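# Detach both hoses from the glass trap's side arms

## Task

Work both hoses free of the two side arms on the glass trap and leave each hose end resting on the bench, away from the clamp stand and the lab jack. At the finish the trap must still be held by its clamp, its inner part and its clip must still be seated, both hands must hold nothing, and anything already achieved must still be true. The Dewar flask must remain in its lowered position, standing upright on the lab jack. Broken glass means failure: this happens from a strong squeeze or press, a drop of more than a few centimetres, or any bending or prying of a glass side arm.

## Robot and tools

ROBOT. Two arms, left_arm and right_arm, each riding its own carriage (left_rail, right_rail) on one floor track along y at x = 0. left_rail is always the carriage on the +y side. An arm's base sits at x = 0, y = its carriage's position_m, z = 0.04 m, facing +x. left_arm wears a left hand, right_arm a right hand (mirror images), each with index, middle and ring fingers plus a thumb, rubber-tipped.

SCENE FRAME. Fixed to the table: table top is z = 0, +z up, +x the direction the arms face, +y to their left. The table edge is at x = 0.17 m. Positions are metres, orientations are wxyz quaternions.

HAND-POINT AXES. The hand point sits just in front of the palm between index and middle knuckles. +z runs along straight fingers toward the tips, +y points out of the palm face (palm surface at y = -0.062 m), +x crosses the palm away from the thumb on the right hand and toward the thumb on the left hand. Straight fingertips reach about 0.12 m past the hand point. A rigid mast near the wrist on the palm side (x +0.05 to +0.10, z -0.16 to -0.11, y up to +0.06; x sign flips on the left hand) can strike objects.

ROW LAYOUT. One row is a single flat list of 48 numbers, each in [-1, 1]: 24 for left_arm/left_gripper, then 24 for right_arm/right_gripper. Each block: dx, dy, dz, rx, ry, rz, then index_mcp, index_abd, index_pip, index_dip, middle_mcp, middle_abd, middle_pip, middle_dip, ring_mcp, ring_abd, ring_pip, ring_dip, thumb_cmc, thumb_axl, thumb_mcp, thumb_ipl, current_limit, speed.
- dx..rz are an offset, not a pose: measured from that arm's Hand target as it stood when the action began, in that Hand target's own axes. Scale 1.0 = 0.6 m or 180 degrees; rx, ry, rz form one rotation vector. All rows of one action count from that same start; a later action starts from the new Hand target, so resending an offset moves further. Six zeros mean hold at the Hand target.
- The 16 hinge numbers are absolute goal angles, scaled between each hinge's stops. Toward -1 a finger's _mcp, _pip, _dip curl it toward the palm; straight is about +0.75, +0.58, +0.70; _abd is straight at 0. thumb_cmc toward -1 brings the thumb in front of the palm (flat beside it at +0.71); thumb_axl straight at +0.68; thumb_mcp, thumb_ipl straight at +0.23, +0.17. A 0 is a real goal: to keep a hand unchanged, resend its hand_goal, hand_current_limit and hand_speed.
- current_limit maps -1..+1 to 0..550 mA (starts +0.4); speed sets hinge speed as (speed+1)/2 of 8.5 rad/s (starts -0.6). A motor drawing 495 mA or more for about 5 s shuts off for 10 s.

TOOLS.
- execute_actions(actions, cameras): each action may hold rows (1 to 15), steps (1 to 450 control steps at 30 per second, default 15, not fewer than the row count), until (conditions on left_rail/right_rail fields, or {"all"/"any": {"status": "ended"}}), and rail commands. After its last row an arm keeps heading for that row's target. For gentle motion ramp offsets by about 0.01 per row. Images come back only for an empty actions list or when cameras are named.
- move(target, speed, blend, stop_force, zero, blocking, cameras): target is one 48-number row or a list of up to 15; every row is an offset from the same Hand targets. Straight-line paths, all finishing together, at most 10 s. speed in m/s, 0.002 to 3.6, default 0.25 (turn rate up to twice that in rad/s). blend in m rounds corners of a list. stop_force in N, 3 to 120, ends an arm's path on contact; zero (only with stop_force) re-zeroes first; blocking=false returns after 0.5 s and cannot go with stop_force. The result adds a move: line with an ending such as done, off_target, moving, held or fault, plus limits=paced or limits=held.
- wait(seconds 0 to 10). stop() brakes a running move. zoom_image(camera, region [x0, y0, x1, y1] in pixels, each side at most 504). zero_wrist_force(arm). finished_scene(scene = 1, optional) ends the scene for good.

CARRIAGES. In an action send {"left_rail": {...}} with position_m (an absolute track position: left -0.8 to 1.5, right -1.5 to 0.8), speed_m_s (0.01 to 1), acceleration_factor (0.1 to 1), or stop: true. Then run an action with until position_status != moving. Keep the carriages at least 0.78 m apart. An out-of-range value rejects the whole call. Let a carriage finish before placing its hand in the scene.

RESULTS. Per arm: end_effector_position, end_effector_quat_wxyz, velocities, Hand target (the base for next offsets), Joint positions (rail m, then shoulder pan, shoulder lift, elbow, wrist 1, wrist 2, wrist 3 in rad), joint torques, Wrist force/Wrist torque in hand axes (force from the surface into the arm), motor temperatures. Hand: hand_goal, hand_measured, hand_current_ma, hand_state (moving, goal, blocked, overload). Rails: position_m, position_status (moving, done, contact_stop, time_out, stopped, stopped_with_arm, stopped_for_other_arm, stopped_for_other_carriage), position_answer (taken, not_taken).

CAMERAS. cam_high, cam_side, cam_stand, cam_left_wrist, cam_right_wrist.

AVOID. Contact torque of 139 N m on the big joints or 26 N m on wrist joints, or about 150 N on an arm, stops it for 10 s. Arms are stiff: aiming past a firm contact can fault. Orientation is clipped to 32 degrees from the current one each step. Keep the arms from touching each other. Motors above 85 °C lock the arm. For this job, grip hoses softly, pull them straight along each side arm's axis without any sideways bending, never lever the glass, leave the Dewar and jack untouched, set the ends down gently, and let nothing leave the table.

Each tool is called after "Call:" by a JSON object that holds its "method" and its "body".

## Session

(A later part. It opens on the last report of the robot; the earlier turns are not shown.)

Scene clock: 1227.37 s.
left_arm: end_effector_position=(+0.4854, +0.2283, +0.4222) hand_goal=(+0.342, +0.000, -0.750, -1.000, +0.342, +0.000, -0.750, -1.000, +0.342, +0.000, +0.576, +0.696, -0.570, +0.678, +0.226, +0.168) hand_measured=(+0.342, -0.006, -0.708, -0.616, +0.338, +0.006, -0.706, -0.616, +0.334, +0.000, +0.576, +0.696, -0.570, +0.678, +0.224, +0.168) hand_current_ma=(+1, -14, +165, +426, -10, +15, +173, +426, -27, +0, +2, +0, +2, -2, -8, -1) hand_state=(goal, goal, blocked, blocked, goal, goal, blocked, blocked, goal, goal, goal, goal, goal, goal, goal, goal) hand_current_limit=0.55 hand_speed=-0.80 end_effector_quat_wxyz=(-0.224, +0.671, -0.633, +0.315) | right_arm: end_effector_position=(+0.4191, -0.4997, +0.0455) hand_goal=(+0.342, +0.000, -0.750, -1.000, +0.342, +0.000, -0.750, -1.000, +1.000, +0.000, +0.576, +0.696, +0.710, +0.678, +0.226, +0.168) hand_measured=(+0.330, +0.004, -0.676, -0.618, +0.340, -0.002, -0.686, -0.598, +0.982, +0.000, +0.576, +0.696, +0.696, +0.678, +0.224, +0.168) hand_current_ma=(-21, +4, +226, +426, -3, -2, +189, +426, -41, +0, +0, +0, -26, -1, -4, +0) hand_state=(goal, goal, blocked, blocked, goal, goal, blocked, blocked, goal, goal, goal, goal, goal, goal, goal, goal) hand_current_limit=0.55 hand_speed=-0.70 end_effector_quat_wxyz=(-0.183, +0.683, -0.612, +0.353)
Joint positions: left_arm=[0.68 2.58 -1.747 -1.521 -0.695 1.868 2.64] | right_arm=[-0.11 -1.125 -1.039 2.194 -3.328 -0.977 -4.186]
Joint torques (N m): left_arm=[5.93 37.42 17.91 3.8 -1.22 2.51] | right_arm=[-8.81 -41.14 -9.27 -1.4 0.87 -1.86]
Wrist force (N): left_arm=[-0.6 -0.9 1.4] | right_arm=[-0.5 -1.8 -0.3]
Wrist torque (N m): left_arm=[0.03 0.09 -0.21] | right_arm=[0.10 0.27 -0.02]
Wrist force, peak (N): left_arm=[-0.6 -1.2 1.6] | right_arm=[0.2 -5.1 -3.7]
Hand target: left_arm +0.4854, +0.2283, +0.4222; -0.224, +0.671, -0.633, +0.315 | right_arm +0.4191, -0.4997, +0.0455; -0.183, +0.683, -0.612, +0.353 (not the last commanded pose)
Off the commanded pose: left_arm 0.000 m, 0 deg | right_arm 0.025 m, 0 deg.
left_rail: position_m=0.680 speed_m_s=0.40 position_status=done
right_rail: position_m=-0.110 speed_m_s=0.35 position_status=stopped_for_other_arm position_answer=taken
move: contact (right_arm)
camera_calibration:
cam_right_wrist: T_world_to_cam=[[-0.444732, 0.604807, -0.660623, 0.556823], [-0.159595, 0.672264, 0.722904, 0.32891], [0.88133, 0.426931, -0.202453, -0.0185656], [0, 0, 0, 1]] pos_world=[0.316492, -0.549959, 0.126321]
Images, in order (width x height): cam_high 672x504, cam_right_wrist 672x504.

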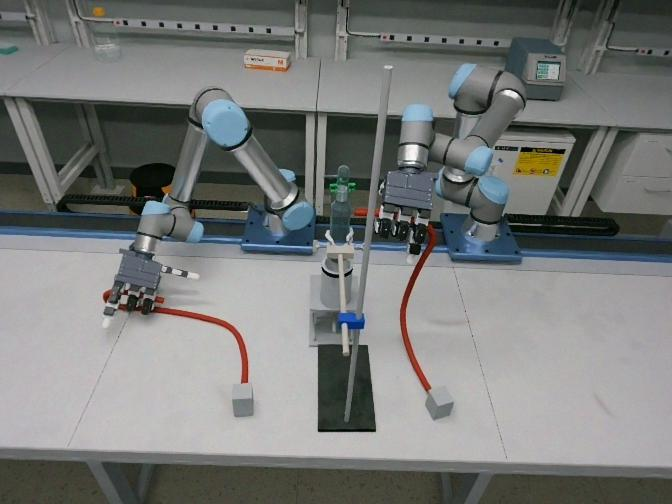

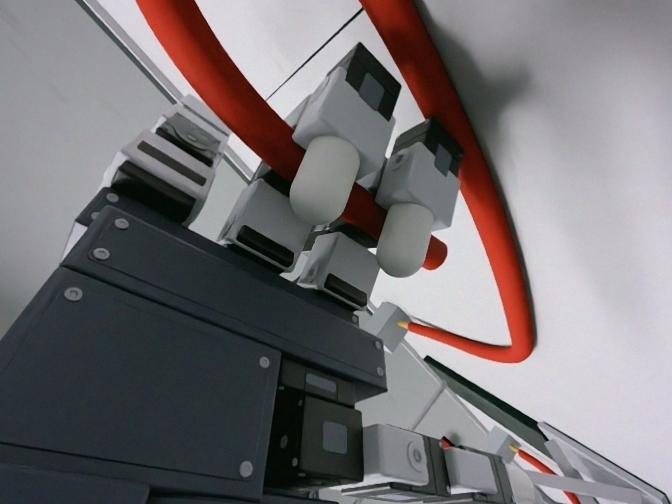

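Call:
{"method": "move", "body": {"target": [0,0,0,0,0,0,0.342,0,-0.75,-1,0.342,0,-0.75,-1,0.342,0,0.576,0.696,-0.571,0.678,0.226,0.168,0.55,-0.8,0.0087,0.0125,-0.0582,0,0,0,0.342,0,-0.75,-1,0.342,0,-0.75,-1,1,0,0.576,0.696,0.71,0.678,0.226,0.168,0.55,-0.7], "speed": 0.06}}

Call:
{"method": "move", "body": {"target": [0,0,0,0,0,0,0.342,0,-0.75,-1,0.342,0,-0.75,-1,0.342,0,0.576,0.696,-0.571,0.678,0.226,0.168,0.55,-0.8,-0.0195,0.0867,0.016,0,0,0,0.342,0,-0.75,-1,0.342,0,-0.75,-1,1,0,0.576,0.696,0.71,0.678,0.226,0.168,0.55,-0.7], "speed": 0.025, "stop_force": 5, "cameras": ["cam_right_wrist","cam_high"]}}

Scene clock: 1248.57 s.
left_arm: end_effector_position=(+0.4854, +0.2283, +0.4222) hand_goal=(+0.342, +0.000, -0.750, -1.000, +0.342, +0.000, -0.750, -1.000, +0.342, +0.000, +0.576, +0.696, -0.570, +0.678, +0.226, +0.168) hand_measured=(+0.342, -0.006, -0.708, -0.616, +0.338, +0.006, -0.706, -0.616, +0.334, +0.000, +0.576, +0.696, -0.570, +0.678, +0.224, +0.168) hand_current_ma=(+1, -14, +165, +426, -10, +15, +173, +426, -27, +0, +2, +0, +2, -2, -8, -1) hand_state=(goal, goal, blocked, blocked, goal, goal, blocked, blocked, goal, goal, goal, goal, goal, goal, goal, goal) hand_current_limit=0.55 hand_speed=-0.80 end_effector_quat_wxyz=(-0.224, +0.671, -0.633, +0.315) | right_arm: end_effector_position=(+0.3892, -0.4997, +0.0656) hand_goal=(+0.342, +0.000, -0.750, -1.000, +0.342, +0.000, -0.750, -1.000, +1.000, +0.000, +0.576, +0.696, +0.710, +0.678, +0.226, +0.168) hand_measured=(+0.332, +0.004, -0.676, -0.618, +0.342, -0.002, -0.686, -0.598, +0.982, +0.000, +0.576, +0.696, +0.696, +0.678, +0.224, +0.168) hand_current_ma=(-18, +4, +226, +426, +0, -1, +189, +426, -41, +0, +0, +0, -26, -1, -4, +0) hand_state=(goal, goal, blocked, blocked, goal, goal, blocked, blocked, goal, goal, goal, goal, goal, goal, goal, goal) hand_current_limit=0.55 hand_speed=-0.70 end_effector_quat_wxyz=(-0.183, +0.683, -0.612, +0.353)
Joint positions: left_arm=[0.68 2.58 -1.747 -1.521 -0.695 1.868 2.64] | right_arm=[-0.11 -1.187 -1.128 2.251 -3.261 -0.943 -4.249]
Joint torques (N m): left_arm=[5.62 38.39 17.67 3.93 -1.13 2.49] | right_arm=[-12.78 -37.35 0.75 -1.18 2.52 -3.25]
Wrist force (N): left_arm=[-0.4 -1.0 1.6] | right_arm=[-0.9 -0.7 0.1]
Wrist torque (N m): left_arm=[0.00 0.08 -0.19] | right_arm=[0.13 0.21 0.08]
Wrist force, peak (N): left_arm=[-0.5 -1.0 1.7] | right_arm=[-0.6 -2.3 -0.5]
Hand target: left_arm +0.4854, +0.2283, +0.4222; -0.224, +0.671, -0.633, +0.315 | right_arm +0.3891, -0.4997, +0.0656; -0.183, +0.683, -0.612, +0.353
Off the commanded pose: left_arm 0.000 m, 0 deg | right_arm 0.000 m, 0 deg.
left_rail: position_m=0.680 speed_m_s=0.40 position_status=done
right_rail: position_m=-0.110 speed_m_s=0.35 position_status=stopped_for_other_arm position_answer=taken
move: done

Scene clock: 1251.53 s.
left_arm: end_effector_position=(+0.4854, +0.2283, +0.4222) hand_goal=(+0.342, +0.000, -0.750, -1.000, +0.342, +0.000, -0.750, -1.000, +0.342, +0.000, +0.576, +0.696, -0.570, +0.678, +0.226, +0.168) hand_measured=(+0.342, -0.006, -0.708, -0.616, +0.338, +0.006, -0.706, -0.616, +0.334, +0.000, +0.576, +0.696, -0.570, +0.678, +0.224, +0.168) hand_current_ma=(+1, -14, +165, +426, -10, +15, +173, +426, -27, +0, +2, +0, +2, -2, -8, -1) hand_state=(goal, goal, blocked, blocked, goal, goal, blocked, blocked, goal, goal, goal, goal, goal, goal, goal, goal) hand_current_limit=0.55 hand_speed=-0.80 end_effector_quat_wxyz=(-0.224, +0.671, -0.633, +0.315) | right_arm: end_effector_position=(+0.3654, -0.4997, +0.0300) hand_goal=(+0.342, +0.000, -0.750, -1.000, +0.342, +0.000, -0.750, -1.000, +1.000, +0.000, +0.576, +0.696, +0.710, +0.678, +0.226, +0.168) hand_measured=(+0.338, +0.002, -0.684, -0.618, +0.344, -0.002, -0.686, -0.598, +0.982, +0.000, +0.576, +0.696, +0.696, +0.678, +0.224, +0.168) hand_current_ma=(-5, +2, +199, +426, +2, -2, +189, +426, -40, +0, +0, +0, -26, -1, -4, +0) hand_state=(goal, goal, blocked, blocked, goal, goal, blocked, blocked, goal, goal, goal, goal, goal, goal, goal, goal) hand_current_limit=0.55 hand_speed=-0.70 end_effector_quat_wxyz=(-0.183, +0.683, -0.613, +0.353)
Joint positions: left_arm=[0.68 2.58 -1.747 -1.521 -0.695 1.868 2.64] | right_arm=[-0.11 -1.239 -1.054 2.301 -3.351 -0.916 -4.304]
Joint torques (N m): left_arm=[5.52 37.37 17.42 3.73 -1.12 2.61] | right_arm=[11.15 -38.44 -24.15 -1.05 -1.28 2.39]
Wrist force (N): left_arm=[-0.4 -0.8 1.5] | right_arm=[-0.4 -2.9 -2.0]
Wrist torque (N m): left_arm=[0.04 0.06 -0.18] | right_arm=[0.24 0.32 -0.12]
Wrist force, peak (N): left_arm=[-0.5 -0.9 1.7] | right_arm=[2.2 -13.4 -6.1]
Hand target: left_arm +0.4854, +0.2283, +0.4222; -0.224, +0.671, -0.633, +0.315 | right_arm +0.3654, -0.4997, +0.0300; -0.183, +0.683, -0.613, +0.353 (not the last commanded pose)
Off the commanded pose: left_arm 0.000 m, 0 deg | right_arm 0.011 m, 0 deg.
left_rail: position_m=0.680 speed_m_s=0.40 position_status=done
right_rail: position_m=-0.110 speed_m_s=0.35 position_status=stopped_for_other_arm position_answer=taken
move: contact (right_arm)
camera_calibration:
cam_right_wrist: T_world_to_cam=[[-0.444807, 0.604849, -0.660533, 0.522734], [-0.159484, 0.672232, 0.722959, 0.331492], [0.881312, 0.426922, -0.202549, 0.0256341], [0, 0, 0, 1]] pos_world=[0.262792, -0.549959, 0.110821]
Images, in order (width x height): cam_high 672x504, cam_right_wrist 672x504.

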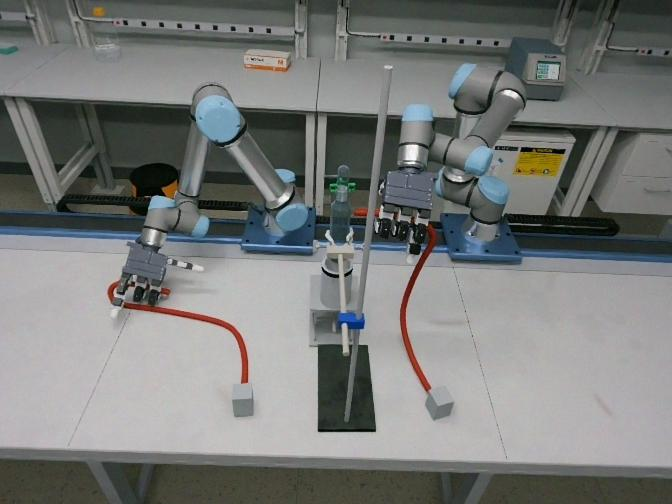

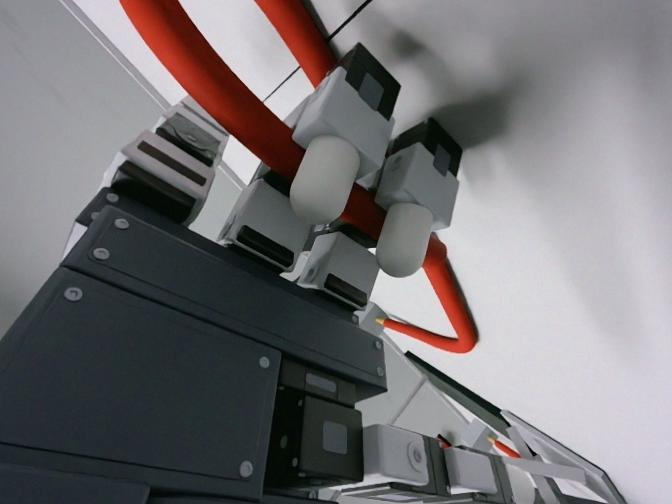

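Call:
{"method": "execute_actions", "body": {"actions": [{"rows":[[0,0,0,0,0,0,0.342,0,-0.75,-1,0.342,0,-0.75,-1,0.342,0,0.576,0.696,-0.571,0.678,0.226,0.168,0.55,-0.8,0,0,0,0,0,0,0.342,0,-0.68,0.65,0.342,0,-0.68,0.65,1,0,0.576,0.696,0.71,0.678,0.226,0.168,0.3,-0.8]],"steps":75}], "cameras": ["cam_right_wrist"]}}

Call:
{"method": "move", "body": {"target": [0,0,0,0,0,0,0.342,0,-0.75,-1,0.342,0,-0.75,-1,0.342,0,0.576,0.696,-0.571,0.678,0.226,0.168,0.55,-0.8,0.0173,-0.0455,-0.0455,0,0,0,0.342,0,-0.153,0.696,0.342,0,-0.153,0.696,1,0,0.576,0.696,0.71,0.678,0.226,0.168,0.3,-0.85], "speed": 0.04, "cameras": ["cam_right_wrist","cam_high"]}}

Scene clock: 1290.33 s.
left_arm: end_effector_position=(+0.4854, +0.2283, +0.4222) hand_goal=(+0.342, +0.000, -0.750, -1.000, +0.342, +0.000, -0.750, -1.000, +0.342, +0.000, +0.576, +0.696, -0.570, +0.678, +0.226, +0.168) hand_measured=(+0.342, -0.006, -0.708, -0.616, +0.338, +0.006, -0.706, -0.616, +0.334, +0.000, +0.576, +0.696, -0.570, +0.678, +0.224, +0.168) hand_current_ma=(+1, -14, +165, +426, -10, +15, +173, +426, -27, +0, +2, +0, +2, -2, -8, -1) hand_state=(goal, goal, blocked, blocked, goal, goal, blocked, blocked, goal, goal, goal, goal, goal, goal, goal, goal) hand_current_limit=0.55 hand_speed=-0.80 end_effector_quat_wxyz=(-0.224, +0.671, -0.633, +0.315) | right_arm: end_effector_position=(+0.3654, -0.4997, +0.0300) hand_goal=(+0.342, +0.000, -0.680, +0.650, +0.342, +0.000, -0.680, +0.650, +1.000, +0.000, +0.576, +0.696, +0.710, +0.678, +0.226, +0.168) hand_measured=(+0.338, +0.002, -0.680, +0.648, +0.338, -0.002, -0.674, +0.648, +0.982, +0.000, +0.576, +0.696, +0.696, +0.678, +0.224, +0.168) hand_current_ma=(-6, +2, +0, -2, -4, -2, +9, -3, -40, +0, +0, +0, -26, -1, -4, +0) hand_state=(goal, goal, goal, goal, goal, goal, goal, goal, goal, goal, goal, goal, goal, goal, goal, goal) hand_current_limit=0.30 hand_speed=-0.80 end_effector_quat_wxyz=(-0.183, +0.683, -0.613, +0.353)
Joint positions: left_arm=[0.68 2.58 -1.747 -1.521 -0.695 1.868 2.64] | right_arm=[-0.11 -1.239 -1.054 2.301 -3.351 -0.916 -4.304]
Joint torques (N m): left_arm=[6.04 37.48 17.28 3.49 -1.1 2.45] | right_arm=[8.08 -24.12 -6.88 -3.9 1.56 0.03]
Wrist force (N): left_arm=[-0.1 -0.7 1.6] | right_arm=[-0.7 -1.9 -0.7]
Wrist torque (N m): left_arm=[0.03 0.03 -0.16] | right_arm=[0.19 0.28 -0.13]
Wrist force, peak (N): left_arm=[-0.4 -0.9 1.8] | right_arm=[0.9 -7.5 -5.3]
Hand target: left_arm +0.4854, +0.2283, +0.4222; -0.224, +0.671, -0.633, +0.315 | right_arm +0.3654, -0.4997, +0.0300; -0.183, +0.683, -0.613, +0.353
Off the commanded pose: left_arm 0.000 m, 0 deg | right_arm 0.000 m, 0 deg.
left_rail: position_m=0.680 speed_m_s=0.40 position_status=done
right_rail: position_m=-0.110 speed_m_s=0.35 position_status=stopped_for_other_arm position_answer=taken
camera_calibration:
cam_right_wrist: T_world_to_cam=[[-0.444807, 0.604849, -0.660533, 0.522734], [-0.159484, 0.672232, 0.722959, 0.331492], [0.881312, 0.426922, -0.202549, 0.0256341], [0, 0, 0, 1]] pos_world=[0.262792, -0.549959, 0.110821]
Images, in order (width x height): cam_right_wrist 672x504.

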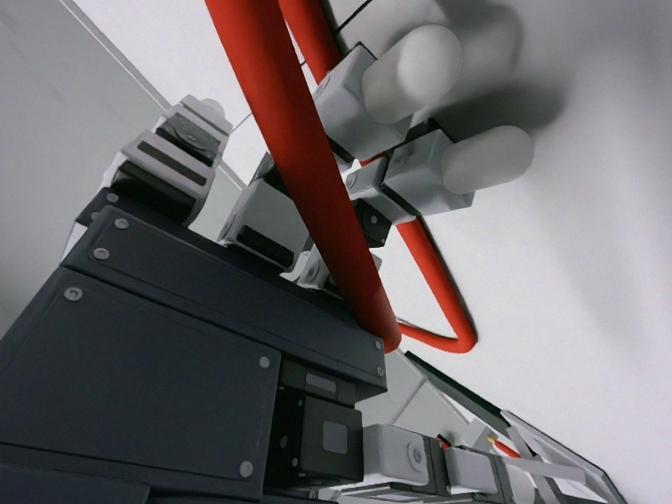

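Scene clock: 1291.83 s.
left_arm: end_effector_position=(+0.4854, +0.2283, +0.4222) hand_goal=(+0.342, +0.000, -0.750, -1.000, +0.342, +0.000, -0.750, -1.000, +0.342, +0.000, +0.576, +0.696, -0.570, +0.678, +0.226, +0.168) hand_measured=(+0.342, -0.006, -0.708, -0.616, +0.338, +0.006, -0.706, -0.616, +0.334, +0.000, +0.576, +0.696, -0.570, +0.678, +0.224, +0.168) hand_current_ma=(+1, -14, +165, +426, -10, +15, +173, +426, -27, +0, +2, +0, +2, -2, -8, -1) hand_state=(goal, goal, blocked, blocked, goal, goal, blocked, blocked, goal, goal, goal, goal, goal, goal, goal, goal) hand_current_limit=0.55 hand_speed=-0.80 end_effector_quat_wxyz=(-0.224, +0.671, -0.633, +0.315) | right_arm: end_effector_position=(+0.3654, -0.4997, +0.0699) hand_goal=(+0.342, +0.000, -0.152, +0.696, +0.342, +0.000, -0.152, +0.696, +1.000, +0.000, +0.576, +0.696, +0.710, +0.678, +0.226, +0.168) hand_measured=(+0.338, +0.002, -0.154, +0.694, +0.338, -0.002, -0.154, +0.694, +0.982, +0.000, +0.576, +0.696, +0.696, +0.678, +0.224, +0.168) hand_current_ma=(-6, +2, -1, -2, -4, -2, -1, -3, -40, +0, +0, +0, -26, -1, -4, +0) hand_state=(goal, goal, goal, goal, goal, goal, goal, goal, goal, goal, goal, goal, goal, goal, goal, goal) hand_current_limit=0.30 hand_speed=-0.85 end_effector_quat_wxyz=(-0.183, +0.683, -0.613, +0.353)
Joint positions: left_arm=[0.68 2.58 -1.747 -1.521 -0.695 1.868 2.64] | right_arm=[-0.11 -1.239 -1.17 2.295 -3.229 -0.916 -4.304]
Joint torques (N m): left_arm=[5.39 37.09 17.21 3.83 -1.1 2.38] | right_arm=[0.14 -35.78 -27.2 -2.07 0.4 -2.79]
Wrist force (N): left_arm=[-0.3 -1.1 1.4] | right_arm=[-0.8 -0.2 0.4]
Wrist torque (N m): left_arm=[0.01 0.05 -0.17] | right_arm=[0.24 0.30 -0.08]
Wrist force, peak (N): left_arm=[-0.2 -0.8 1.8] | right_arm=[-0.7 -1.8 -1.4]
Hand target: left_arm +0.4854, +0.2283, +0.4222; -0.224, +0.671, -0.633, +0.315 | right_arm +0.3654, -0.4997, +0.0700; -0.183, +0.683, -0.613, +0.353
Off the commanded pose: left_arm 0.000 m, 0 deg | right_arm 0.000 m, 0 deg.
left_rail: position_m=0.680 speed_m_s=0.40 position_status=done
right_rail: position_m=-0.110 speed_m_s=0.35 position_status=stopped_for_other_arm position_answer=taken
move: done
camera_calibration:
cam_right_wrist: T_world_to_cam=[[-0.444807, 0.604849, -0.660533, 0.54915], [-0.159484, 0.672232, 0.722959, 0.302713], [0.881312, 0.426922, -0.202549, 0.0337585], [0, 0, 0, 1]] pos_world=[0.262792, -0.550059, 0.150721]
Images, in order (width x height): cam_high 672x504, cam_right_wrist 672x504.

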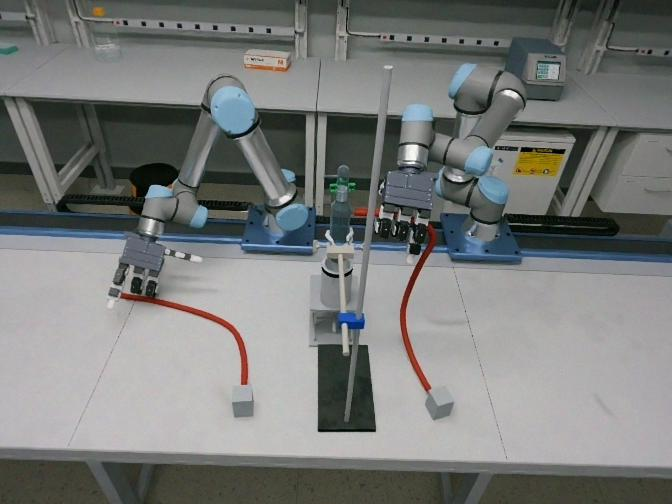

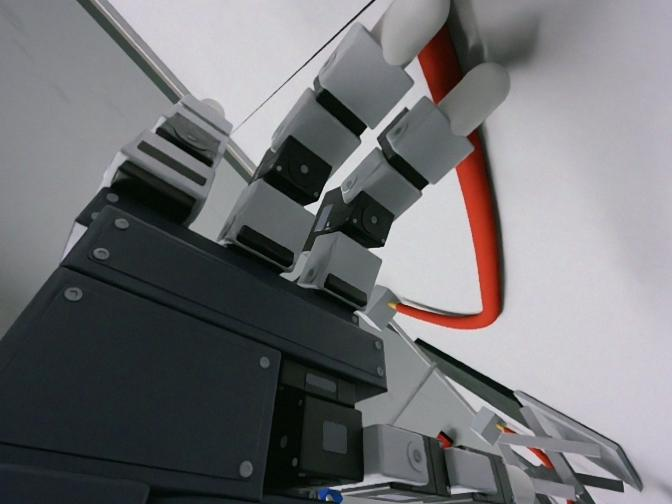

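Call:
{"method": "move", "body": {"target": [0,0,0,0,0,0,0.342,0,-0.75,-1,0.342,0,-0.75,-1,0.342,0,0.576,0.696,-0.571,0.678,0.226,0.168,0.55,-0.8,0.0346,-0.091,-0.091,0,0,0,0.342,0,0.576,0.696,0.342,0,0.576,0.696,0.342,0,0.576,0.696,0.71,0.678,0.226,0.168,0.3,-0.75], "speed": 0.08, "cameras": ["cam_high","cam_stand"]}}

Scene clock: 1314.07 s.
left_arm: end_effector_position=(+0.4854, +0.2283, +0.4222) hand_goal=(+0.342, +0.000, -0.750, -1.000, +0.342, +0.000, -0.750, -1.000, +0.342, +0.000, +0.576, +0.696, -0.570, +0.678, +0.226, +0.168) hand_measured=(+0.342, -0.006, -0.708, -0.616, +0.338, +0.006, -0.706, -0.616, +0.334, +0.000, +0.576, +0.696, -0.570, +0.678, +0.224, +0.168) hand_current_ma=(+1, -14, +165, +426, -10, +15, +173, +426, -27, +0, +2, +0, +2, -2, -8, -1) hand_state=(goal, goal, blocked, blocked, goal, goal, blocked, blocked, goal, goal, goal, goal, goal, goal, goal, goal) hand_current_limit=0.55 hand_speed=-0.80 end_effector_quat_wxyz=(-0.224, +0.671, -0.633, +0.315) | right_arm: end_effector_position=(+0.3654, -0.4998, +0.1499) hand_goal=(+0.342, +0.000, +0.576, +0.696, +0.342, +0.000, +0.576, +0.696, +0.342, +0.000, +0.576, +0.696, +0.710, +0.678, +0.226, +0.168) hand_measured=(+0.338, +0.002, +0.572, +0.694, +0.338, -0.002, +0.572, +0.694, +0.340, +0.000, +0.576, +0.696, +0.696, +0.678, +0.224, +0.168) hand_current_ma=(-6, +2, -6, -2, -4, -2, -5, -3, -1, +0, +0, +0, -26, -1, -4, +0) hand_state=(goal, goal, goal, goal, goal, goal, goal, goal, goal, goal, goal, goal, goal, goal, goal, goal) hand_current_limit=0.30 hand_speed=-0.75 end_effector_quat_wxyz=(-0.183, +0.683, -0.612, +0.353)
Joint positions: left_arm=[0.68 2.58 -1.747 -1.521 -0.695 1.868 2.64] | right_arm=[-0.11 -1.239 -1.377 2.246 -2.973 -0.916 -4.304]
Joint torques (N m): left_arm=[5.45 36.58 17.33 3.68 -1.04 2.45] | right_arm=[-12.33 -32.83 -32.45 -1.46 2.37 -2.71]
Wrist force (N): left_arm=[-0.3 -0.9 1.5] | right_arm=[-0.7 -0.8 0.6]
Wrist torque (N m): left_arm=[0.02 0.06 -0.17] | right_arm=[0.15 0.25 -0.02]
Wrist force, peak (N): left_arm=[-0.5 -1.0 1.6] | right_arm=[-1.0 -1.1 0.4]
Hand target: left_arm +0.4854, +0.2283, +0.4222; -0.224, +0.671, -0.633, +0.315 | right_arm +0.3654, -0.4999, +0.1499; -0.183, +0.683, -0.613, +0.353
Off the commanded pose: left_arm 0.000 m, 0 deg | right_arm 0.000 m, 0 deg.
left_rail: position_m=0.680 speed_m_s=0.40 position_status=done
right_rail: position_m=-0.110 speed_m_s=0.35 position_status=stopped_for_other_arm position_answer=taken
move: done
Images, in order (width x height): cam_high 672x504, cam_stand 672x504.

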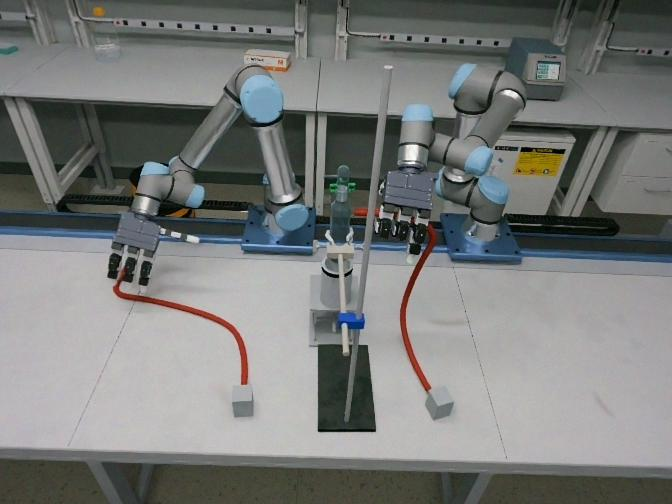

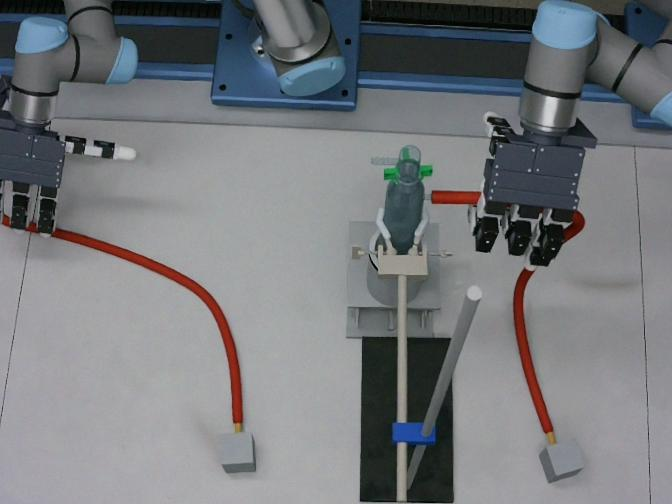

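Call:
{"method": "move", "body": {"target": [0,0,0,0,0,0,0.342,0,-0.75,-1,0.342,0,-0.75,-1,0.342,0,0.576,0.696,-0.571,0.678,0.226,0.168,0.55,-0.8,-0.0903,-0.5445,-0.3442,0.2596,-0.5017,-0.1344,0.342,0,0.576,0.696,0.342,0,0.576,0.696,0.342,0,0.576,0.696,-0.571,0.678,0.226,0.168,0.4,-0.6], "speed": 0.35, "cameras": ["cam_high","cam_stand","cam_side"]}}

Scene clock: 1460.07 s.
left_arm: end_effector_position=(+0.4854, +0.2283, +0.4222) hand_goal=(+0.342, +0.000, -0.750, -1.000, +0.342, +0.000, -0.750, -1.000, +0.342, +0.000, +0.576, +0.696, -0.570, +0.678, +0.226, +0.168) hand_measured=(+0.342, -0.006, -0.708, -0.616, +0.338, +0.006, -0.706, -0.616, +0.334, +0.000, +0.576, +0.696, -0.570, +0.678, +0.224, +0.168) hand_current_ma=(+1, -14, +165, +426, -10, +15, +173, +426, -27, +0, +2, +0, +2, -2, -8, -1) hand_state=(goal, goal, blocked, blocked, goal, goal, blocked, blocked, goal, goal, goal, goal, goal, goal, goal, goal) hand_current_limit=0.55 hand_speed=-0.80 end_effector_quat_wxyz=(-0.224, +0.671, -0.633, +0.315) | right_arm: end_effector_position=(+0.4504, -0.3501, +0.5001) hand_goal=(+0.342, +0.000, +0.576, +0.696, +0.342, +0.000, +0.576, +0.696, +0.342, +0.000, +0.576, +0.696, -0.570, +0.678, +0.226, +0.168) hand_measured=(+0.336, +0.002, +0.572, +0.694, +0.336, -0.002, +0.572, +0.694, +0.336, +0.000, +0.576, +0.696, -0.568, +0.678, +0.224, +0.168) hand_current_ma=(-11, +2, -6, -2, -10, -2, -5, -3, -10, +0, +0, +0, +2, -1, -3, +0) hand_state=(goal, goal, goal, goal, goal, goal, goal, goal, goal, goal, goal, goal, goal, goal, goal, goal) hand_current_limit=0.40 hand_speed=-0.60 end_effector_quat_wxyz=(+0.707, -0.707, +0.000, +0.001)
Joint positions: left_arm=[0.68 2.58 -1.747 -1.521 -0.695 1.868 2.64] | right_arm=[-0.11 -0.983 -0.743 0.224 0.52 -0.983 -6.281]
Joint torques (N m): left_arm=[5.06 37.29 17.39 3.77 -0.89 2.61] | right_arm=[11.06 -46.57 -35.25 3.33 -1.85 -2.79]
Motor temperatures (°C): left_arm=[34 30 35 35 36 34] | right_arm=[33 37 27 47 35 31]
Wrist force (N): left_arm=[-0.5 -0.9 1.4] | right_arm=[-1.6 -1.2 -0.3]
Wrist torque (N m): left_arm=[0.03 0.08 -0.20] | right_arm=[0.30 0.36 0.03]
Wrist force, peak (N): left_arm=[-0.4 -0.9 1.8] | right_arm=[-2.0 -1.3 -0.3]
Hand target: left_arm +0.4854, +0.2283, +0.4222; -0.224, +0.671, -0.633, +0.315 | right_arm +0.4505, -0.3502, +0.5002; +0.707, -0.707, +0.000, +0.000
Off the commanded pose: left_arm 0.000 m, 0 deg | right_arm 0.000 m, 0 deg.
left_rail: position_m=0.680 speed_m_s=0.40 position_status=done
right_rail: position_m=-0.110 speed_m_s=0.35 position_status=stopped_for_other_arm position_answer=taken
joint sent to its limit (right arm) — joint 7 (wrist 3), lower limit.
move: done
Images, in order (width x height): cam_high 672x504, cam_side 672x504, cam_stand 672x504.

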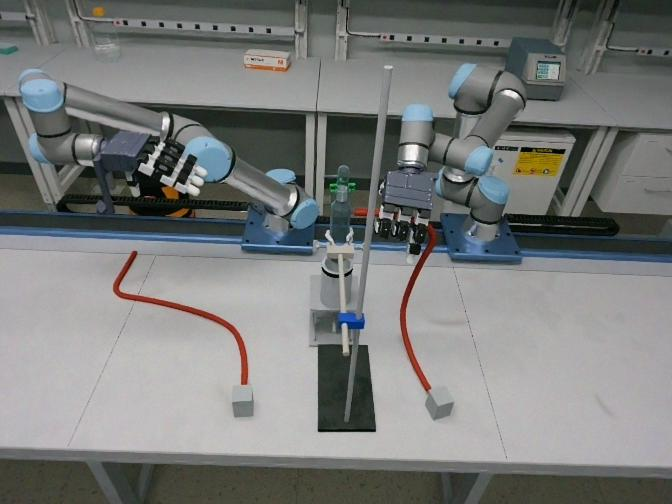

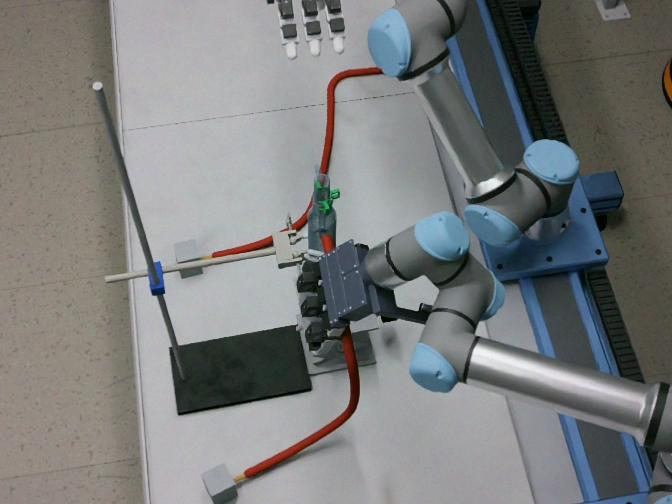

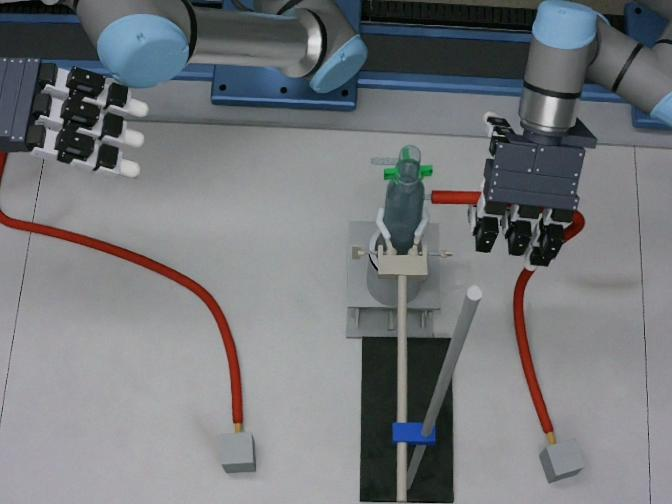

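Call:
{"method": "move", "body": {"target": [[0,0,0,0,0,0,0.342,0,-0.75,-1,0.342,0,-0.75,-1,0.342,0,0.576,0.696,-0.571,0.678,0.226,0.168,0.55,-0.8,0.3158,0,0.3837,0,0,0,0.342,0,0.576,0.696,0.342,0,0.576,0.696,0.342,0,0.576,0.696,-0.571,0.678,0.226,0.168,0.4,-0.6],[0,0,0,0,0,0,0.342,0,-0.75,-1,0.342,0,-0.75,-1,0.342,0,0.576,0.696,-0.571,0.678,0.226,0.168,0.55,-0.8,0.3158,0.03,0.65,0,0,0,0.342,0,0.576,0.696,0.342,0,0.576,0.696,0.342,0,0.576,0.696,-0.571,0.678,0.226,0.168,0.4,-0.6]], "speed": 0.15, "blend": [0.03,0], "cameras": ["cam_high","cam_side","cam_stand","cam_right_wrist"]}}

Scene clock: 1513.60 s.
left_arm: end_effector_position=(+0.4854, +0.2283, +0.4222) hand_goal=(+0.342, +0.000, -0.750, -1.000, +0.342, +0.000, -0.750, -1.000, +0.342, +0.000, +0.576, +0.696, -0.570, +0.678, +0.226, +0.168) hand_measured=(+0.342, -0.006, -0.708, -0.616, +0.338, +0.006, -0.706, -0.616, +0.334, +0.000, +0.576, +0.696, -0.570, +0.678, +0.224, +0.168) hand_current_ma=(+1, -14, +165, +426, -10, +15, +173, +426, -27, +0, +2, +0, +2, -2, -8, -1) hand_state=(goal, goal, blocked, blocked, goal, goal, blocked, blocked, goal, goal, goal, goal, goal, goal, goal, goal) hand_current_limit=0.55 hand_speed=-0.80 end_effector_quat_wxyz=(-0.224, +0.671, -0.633, +0.315) | right_arm: end_effector_position=(+0.6397, +0.0400, +0.4825) hand_goal=(+0.342, +0.000, +0.576, +0.696, +0.342, +0.000, +0.576, +0.696, +0.342, +0.000, +0.576, +0.696, -0.570, +0.678, +0.226, +0.168) hand_measured=(+0.334, +0.002, +0.572, +0.694, +0.336, -0.002, +0.572, +0.694, +0.336, +0.000, +0.576, +0.696, -0.568, +0.678, +0.224, +0.168) hand_current_ma=(-11, +2, -6, -2, -11, -2, -5, -3, -10, +0, +0, +0, +2, -1, -3, +0) hand_state=(goal, goal, goal, goal, goal, goal, goal, goal, goal, goal, goal, goal, goal, goal, goal, goal) hand_current_limit=0.40 hand_speed=-0.60 end_effector_quat_wxyz=(+0.707, -0.707, +0.000, +0.001)
Joint positions: left_arm=[0.68 2.58 -1.747 -1.521 -0.695 1.868 2.64] | right_arm=[-0.11 -0.321 -0.802 0.384 0.417 -0.322 -6.281]
Joint torques (N m): left_arm=[5.44 37.41 18.28 3.51 -0.78 2.53] | right_arm=[11.49 -56.48 -5.05 -1 2.23 -2.71]
Wrist force (N): left_arm=[-0.5 -0.9 1.5] | right_arm=[-0.8 -1.0 0.1]
Wrist torque (N m): left_arm=[0.02 0.09 -0.20] | right_arm=[0.23 0.25 0.06]
Wrist force, peak (N): left_arm=[-0.4 -1.0 1.7] | right_arm=[-2.1 -1.4 -1.0]
Hand target: left_arm +0.4854, +0.2283, +0.4222; -0.224, +0.671, -0.633, +0.315 | right_arm +0.6397, +0.0400, +0.4825; +0.707, -0.707, +0.000, +0.000
Off the commanded pose: left_arm 0.000 m, 0 deg | right_arm 0.000 m, 0 deg.
left_rail: position_m=0.680 speed_m_s=0.40 position_status=done
right_rail: position_m=-0.110 speed_m_s=0.35 position_status=stopped_for_other_arm position_answer=taken
elbow stopped short (right arm): the move would have taken joint 4 (elbow) straighter than the controller allows.
joint sent to its limit (right arm) — joint 7 (wrist 3), lower limit.
move: done
camera_calibration:
cam_right_wrist: T_world_to_cam=[[-0.755444, 0.0256612, -0.65471, 0.836272], [-0.461766, -0.729756, 0.504211, 0.0403157], [-0.46484, 0.683226, 0.56314, 0.126574], [0, 0, 0, 1]] pos_world=[0.70921, -0.0785175, 0.455909]
Images, in order (width x height): cam_high 672x504, cam_side 672x504, cam_stand 672x504, cam_right_wrist 672x504.

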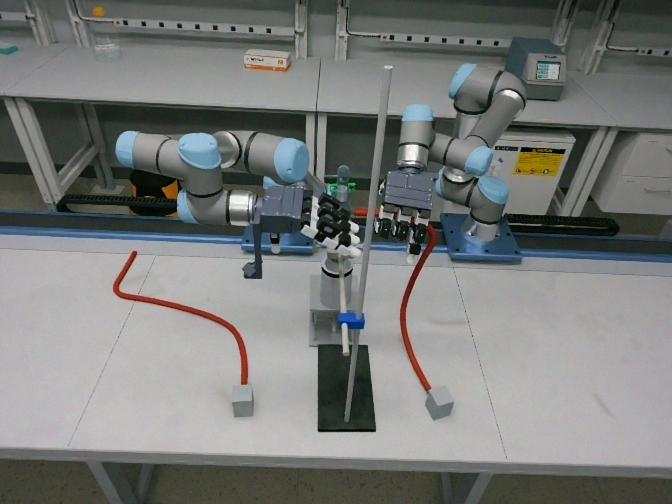

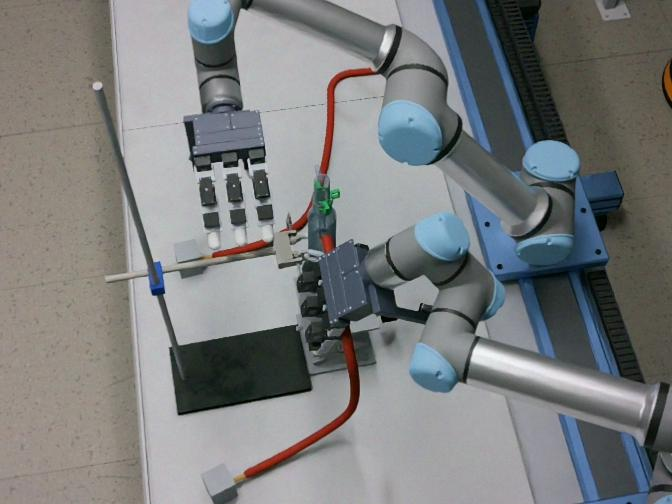

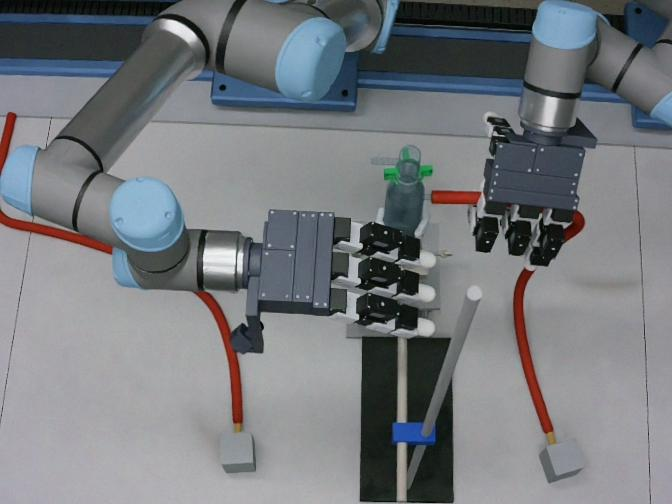

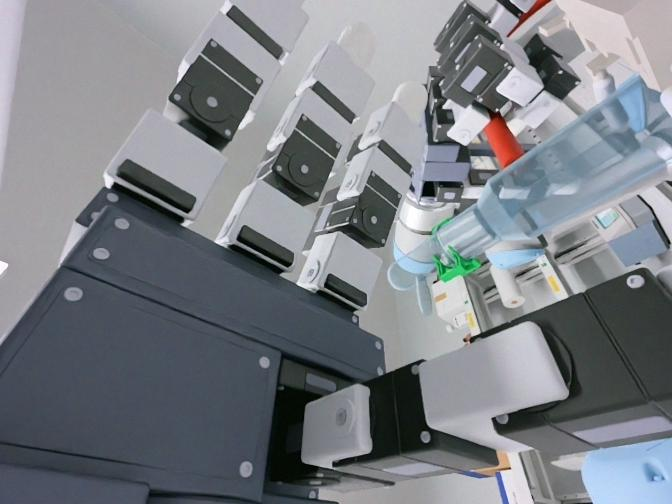

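Call:
{"method": "move", "body": {"target": [0,0,0,0,0,0,0.342,0,-0.75,-1,0.342,0,-0.75,-1,0.342,0,0.576,0.696,-0.571,0.678,0.226,0.168,0.55,-0.8,0.0172,0.0708,0.0983,0,0,0,0.342,0,0.576,0.696,0.342,0,0.576,0.696,0.342,0,0.576,0.696,-0.571,0.678,0.226,0.168,0.4,-0.6], "speed": 0.1}}

Call:
{"method": "move", "body": {"target": [0,0,0,0,0,0,0.342,0,-0.75,-1,0.342,0,-0.75,-1,0.342,0,0.576,0.696,-0.571,0.678,0.226,0.168,0.55,-0.8,0,0.1567,0,0,0,0,0.342,0,0.576,0.696,0.342,0,0.576,0.696,0.342,0,0.576,0.696,-0.571,0.678,0.226,0.168,0.4,-0.6], "speed": 0.03, "stop_force": 4, "cameras": ["cam_side","cam_stand","cam_right_wrist"]}}

Scene clock: 1547.33 s.
left_arm: end_effector_position=(+0.4854, +0.2283, +0.4222) hand_goal=(+0.342, +0.000, -0.750, -1.000, +0.342, +0.000, -0.750, -1.000, +0.342, +0.000, +0.576, +0.696, -0.570, +0.678, +0.226, +0.168) hand_measured=(+0.342, -0.006, -0.708, -0.616, +0.338, +0.006, -0.706, -0.616, +0.334, +0.000, +0.576, +0.696, -0.570, +0.678, +0.224, +0.168) hand_current_ma=(+1, -14, +165, +426, -10, +15, +173, +426, -27, +0, +2, +0, +2, -2, -8, -1) hand_state=(goal, goal, blocked, blocked, goal, goal, blocked, blocked, goal, goal, goal, goal, goal, goal, goal, goal) hand_current_limit=0.55 hand_speed=-0.80 end_effector_quat_wxyz=(-0.224, +0.671, -0.633, +0.315) | right_arm: end_effector_position=(+0.6499, +0.0989, +0.4402) hand_goal=(+0.342, +0.000, +0.576, +0.696, +0.342, +0.000, +0.576, +0.696, +0.342, +0.000, +0.576, +0.696, -0.570, +0.678, +0.226, +0.168) hand_measured=(+0.334, +0.002, +0.572, +0.694, +0.336, -0.002, +0.572, +0.694, +0.336, +0.000, +0.576, +0.696, -0.568, +0.678, +0.224, +0.168) hand_current_ma=(-11, +2, -6, -2, -11, -2, -5, -3, -10, +0, +0, +0, +2, -1, -3, +0) hand_state=(goal, goal, goal, goal, goal, goal, goal, goal, goal, goal, goal, goal, goal, goal, goal, goal) hand_current_limit=0.40 hand_speed=-0.60 end_effector_quat_wxyz=(+0.707, -0.707, +0.000, +0.000)
Joint positions: left_arm=[0.68 2.58 -1.747 -1.521 -0.695 1.868 2.64] | right_arm=[-0.11 -0.23 -0.847 0.578 0.267 -0.231 -6.281]
Joint torques (N m): left_arm=[4.61 37.05 17.21 3.62 -0.75 2.58] | right_arm=[8.89 -57.48 -6.48 -1.27 2.19 -2.56]
Wrist force (N): left_arm=[-0.2 -0.9 1.4] | right_arm=[-1.2 -0.9 0.0]
Wrist torque (N m): left_arm=[0.03 0.05 -0.17] | right_arm=[0.28 0.34 0.04]
Wrist force, peak (N): left_arm=[-0.4 -0.9 1.8] | right_arm=[-1.2 -1.5 -0.2]
Hand target: left_arm +0.4854, +0.2283, +0.4222; -0.224, +0.671, -0.633, +0.315 | right_arm +0.6499, +0.0990, +0.4401; +0.707, -0.707, +0.000, +0.000
Off the commanded pose: left_arm 0.000 m, 0 deg | right_arm 0.000 m, 0 deg.
left_rail: position_m=0.680 speed_m_s=0.40 position_status=done
right_rail: position_m=-0.110 speed_m_s=0.35 position_status=stopped_for_other_arm position_answer=taken
joint sent to its limit (right arm) — joint 7 (wrist 3), lower limit.
move: done

Scene clock: 1551.20 s.
left_arm: end_effector_position=(+0.4854, +0.2283, +0.4222) hand_goal=(+0.342, +0.000, -0.750, -1.000, +0.342, +0.000, -0.750, -1.000, +0.342, +0.000, +0.576, +0.696, -0.570, +0.678, +0.226, +0.168) hand_measured=(+0.342, -0.006, -0.706, -0.616, +0.338, +0.006, -0.706, -0.616, +0.334, +0.000, +0.576, +0.696, -0.570, +0.678, +0.224, +0.168) hand_current_ma=(+1, -14, +167, +426, -10, +15, +173, +426, -27, +0, +2, +0, +2, -2, -8, -1) hand_state=(goal, goal, blocked, blocked, goal, goal, blocked, blocked, goal, goal, goal, goal, goal, goal, goal, goal) hand_current_limit=0.55 hand_speed=-0.80 end_effector_quat_wxyz=(-0.224, +0.671, -0.633, +0.315) | right_arm: end_effector_position=(+0.6499, +0.0991, +0.3575) hand_goal=(+0.342, +0.000, +0.576, +0.696, +0.342, +0.000, +0.576, +0.696, +0.342, +0.000, +0.576, +0.696, -0.570, +0.678, +0.226, +0.168) hand_measured=(+0.334, +0.002, +0.572, +0.694, +0.336, -0.002, +0.572, +0.694, +0.338, +0.000, +0.576, +0.696, -0.568, +0.678, +0.224, +0.168) hand_current_ma=(-12, +2, -6, -2, -10, -2, -5, -3, -6, +0, +0, +0, +1, -1, -3, +0) hand_state=(goal, goal, goal, goal, goal, goal, goal, goal, goal, goal, goal, goal, goal, goal, goal, goal) hand_current_limit=0.40 hand_speed=-0.60 end_effector_quat_wxyz=(+0.707, -0.707, +0.000, +0.001)
Joint positions: left_arm=[0.68 2.58 -1.747 -1.521 -0.695 1.868 2.64] | right_arm=[-0.11 -0.23 -0.889 0.865 0.023 -0.231 -6.281]
Joint torques (N m): left_arm=[5.84 36.62 18.72 3.56 -0.66 2.52] | right_arm=[9.27 -43.37 -35.53 2.02 0.8 2.49]
Wrist force (N): left_arm=[-0.3 -0.8 1.5] | right_arm=[-1.4 -1.0 0.1]
Wrist torque (N m): left_arm=[0.03 0.06 -0.18] | right_arm=[0.26 0.28 -0.01]
Wrist force, peak (N): left_arm=[-0.4 -0.7 1.9] | right_arm=[-1.5 -7.1 -0.2]
Hand target: left_arm +0.4854, +0.2283, +0.4222; -0.224, +0.671, -0.633, +0.315 | right_arm +0.6499, +0.0991, +0.3575; +0.707, -0.707, +0.000, +0.001 (not the last commanded pose)
Off the commanded pose: left_arm 0.000 m, 0 deg | right_arm 0.011 m, 0 deg.
left_rail: position_m=0.680 speed_m_s=0.40 position_status=done
right_rail: position_m=-0.110 speed_m_s=0.35 position_status=stopped_for_other_arm position_answer=taken
joint sent to its limit (right arm) — joint 7 (wrist 3), lower limit.
move: contact (right_arm)
camera_calibration:
cam_right_wrist: T_world_to_cam=[[-0.755415, 0.0257102, -0.654742, 0.760688], [-0.461781, -0.729805, 0.504127, 0.151265], [-0.464872, 0.683172, 0.563178, 0.161385], [0, 0, 0, 1]] pos_world=[0.71951, -0.0194173, 0.330909]
Images, in order (width x height): cam_side 672x504, cam_stand 672x504, cam_right_wrist 672x504.

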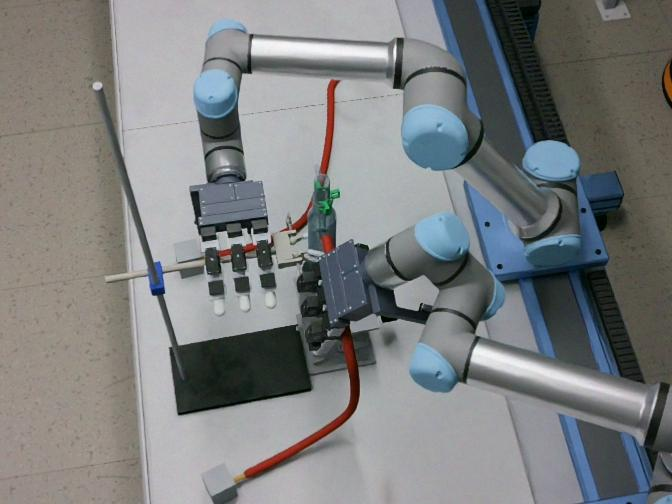

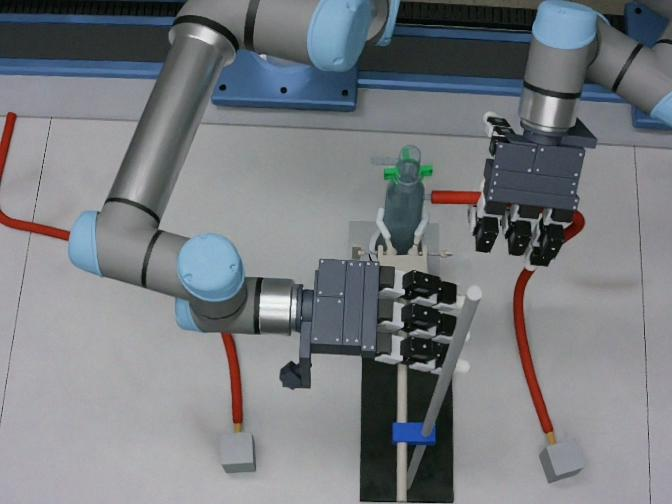

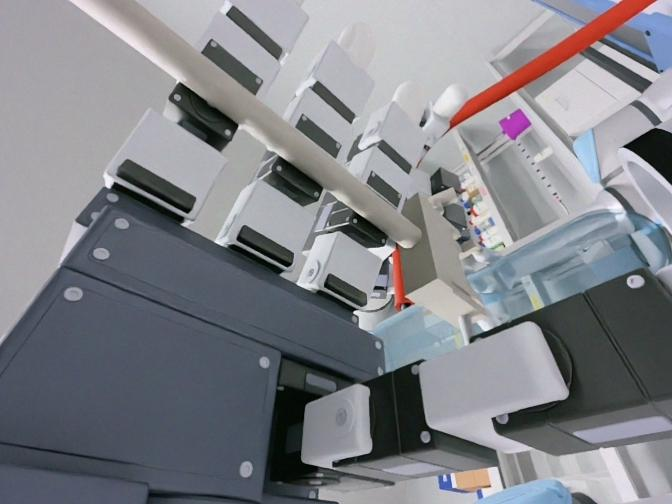

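Call:
{"method": "execute_actions", "body": {"actions": [{"rows":[[0,0,0,0,0,0,0.342,0,-0.75,-1,0.342,0,-0.75,-1,0.342,0,0.576,0.696,-0.571,0.678,0.226,0.168,0.55,-0.8,0,0,0,0,0,0,0.342,0,-0.65,-0.5,0.342,0,-0.65,-0.5,0.342,0,-0.65,-0.5,-0.571,0.678,0.226,0.168,0.3,-0.8]],"steps":120},{"rows":[[0,0,0,0,0,0,0.342,0,-0.75,-1,0.342,0,-0.75,-1,0.342,0,0.576,0.696,-0.571,0.678,0.226,0.168,0.55,-0.8,0,0,0,0,0,0,0.342,0,-0.75,-1,0.342,0,-0.75,-1,0.342,0,-0.75,-1,-0.571,0.678,0.226,0.168,0.4,-0.8]],"steps":60}], "cameras": ["cam_side","cam_stand","cam_right_wrist"]}}

Scene clock: 1575.20 s.
left_arm: end_effector_position=(+0.4854, +0.2283, +0.4222) hand_goal=(+0.342, +0.000, -0.750, -1.000, +0.342, +0.000, -0.750, -1.000, +0.342, +0.000, +0.576, +0.696, -0.570, +0.678, +0.226, +0.168) hand_measured=(+0.348, -0.008, -0.706, -0.616, +0.340, +0.006, -0.706, -0.616, +0.334, +0.000, +0.576, +0.696, -0.570, +0.678, +0.224, +0.168) hand_current_ma=(+18, -20, +167, +426, -7, +15, +173, +426, -27, +0, +2, +0, +2, -2, -8, -1) hand_state=(goal, goal, blocked, blocked, goal, goal, blocked, blocked, goal, goal, goal, goal, goal, goal, goal, goal) hand_current_limit=0.55 hand_speed=-0.80 end_effector_quat_wxyz=(-0.224, +0.671, -0.633, +0.315) | right_arm: end_effector_position=(+0.6499, +0.0991, +0.3575) hand_goal=(+0.342, +0.000, -0.750, -1.000, +0.342, +0.000, -0.750, -1.000, +0.342, +0.000, -0.750, -1.000, -0.570, +0.678, +0.226, +0.168) hand_measured=(+0.322, +0.010, -0.734, -0.714, +0.336, +0.010, -0.720, -0.708, +0.338, +0.012, -0.694, -0.740, -0.568, +0.678, +0.224, +0.168) hand_current_ma=(-46, +12, +33, +385, -11, +13, +71, +385, -6, +17, +160, +385, +1, -1, -3, +0) hand_state=(blocked, goal, goal, blocked, goal, goal, blocked, blocked, goal, goal, blocked, blocked, goal, goal, goal, goal) hand_current_limit=0.40 hand_speed=-0.80 end_effector_quat_wxyz=(+0.707, -0.707, +0.000, +0.001)
Joint positions: left_arm=[0.68 2.58 -1.747 -1.521 -0.695 1.868 2.64] | right_arm=[-0.11 -0.23 -0.889 0.865 0.023 -0.231 -6.281]
Joint torques (N m): left_arm=[-2.77 36.83 27.99 3.29 -0.37 2.47] | right_arm=[-14.84 -62.76 -36.6 -0.24 -0.5 -2.69]
Wrist force (N): left_arm=[-0.4 -3.5 2.2] | right_arm=[0.7 16.4 5.6]
Wrist torque (N m): left_arm=[-0.03 0.04 -0.30] | right_arm=[0.52 -0.11 0.59]
Wrist force, peak (N): left_arm=[-0.3 -3.5 2.7] | right_arm=[0.9 16.6 5.7]
Hand target: left_arm +0.4854, +0.2283, +0.4222; -0.224, +0.671, -0.633, +0.315 | right_arm +0.6499, +0.0991, +0.3575; +0.707, -0.707, +0.000, +0.001
Off the commanded pose: left_arm 0.000 m, 0 deg | right_arm 0.000 m, 0 deg.
left_rail: position_m=0.680 speed_m_s=0.40 position_status=done
right_rail: position_m=-0.110 speed_m_s=0.35 position_status=stopped_for_other_arm position_answer=taken
joint sent to its limit (right arm) — joint 7 (wrist 3), lower limit.
camera_calibration:
cam_right_wrist: T_world_to_cam=[[-0.755416, 0.0257088, -0.654741, 0.760688], [-0.461779, -0.729805, 0.504128, 0.151263], [-0.464872, 0.683172, 0.563178, 0.161385], [0, 0, 0, 1]] pos_world=[0.71951, -0.0194173, 0.330909]
Images, in order (width x height): cam_side 672x504, cam_stand 672x504, cam_right_wrist 672x504.

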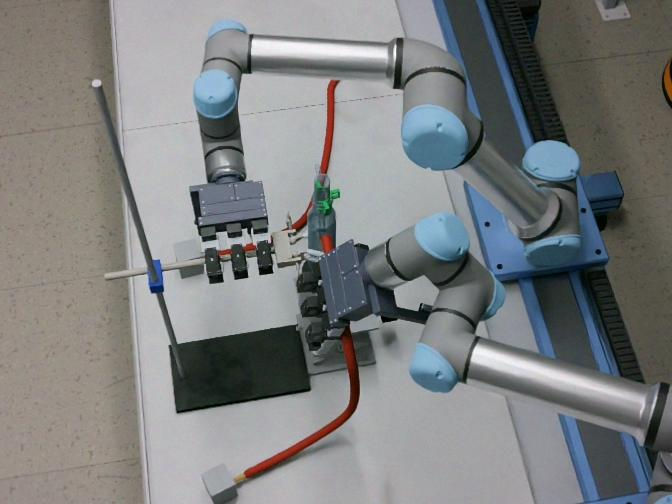

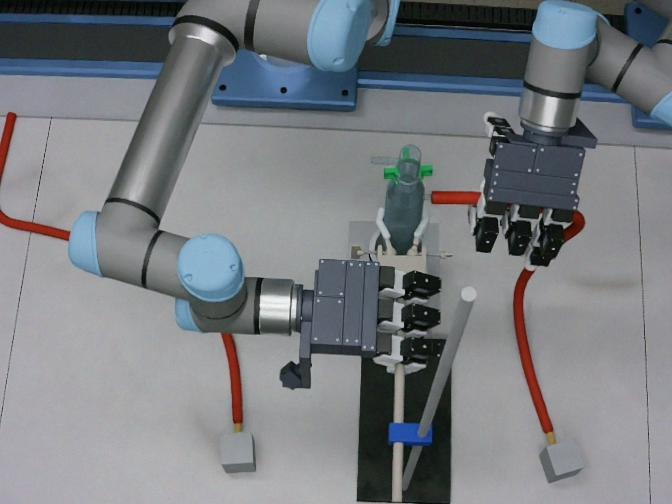

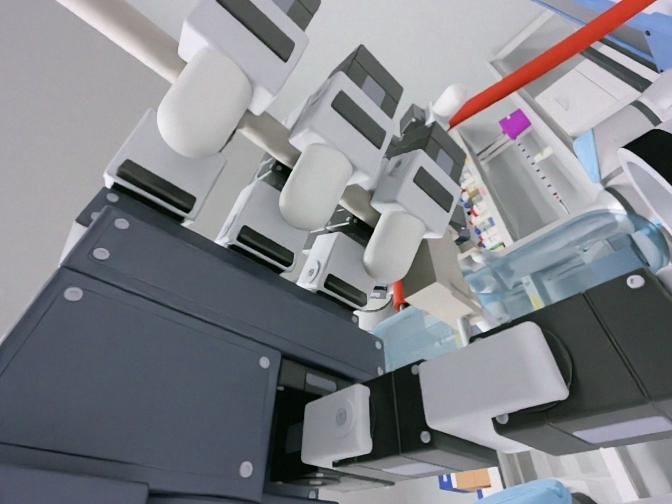

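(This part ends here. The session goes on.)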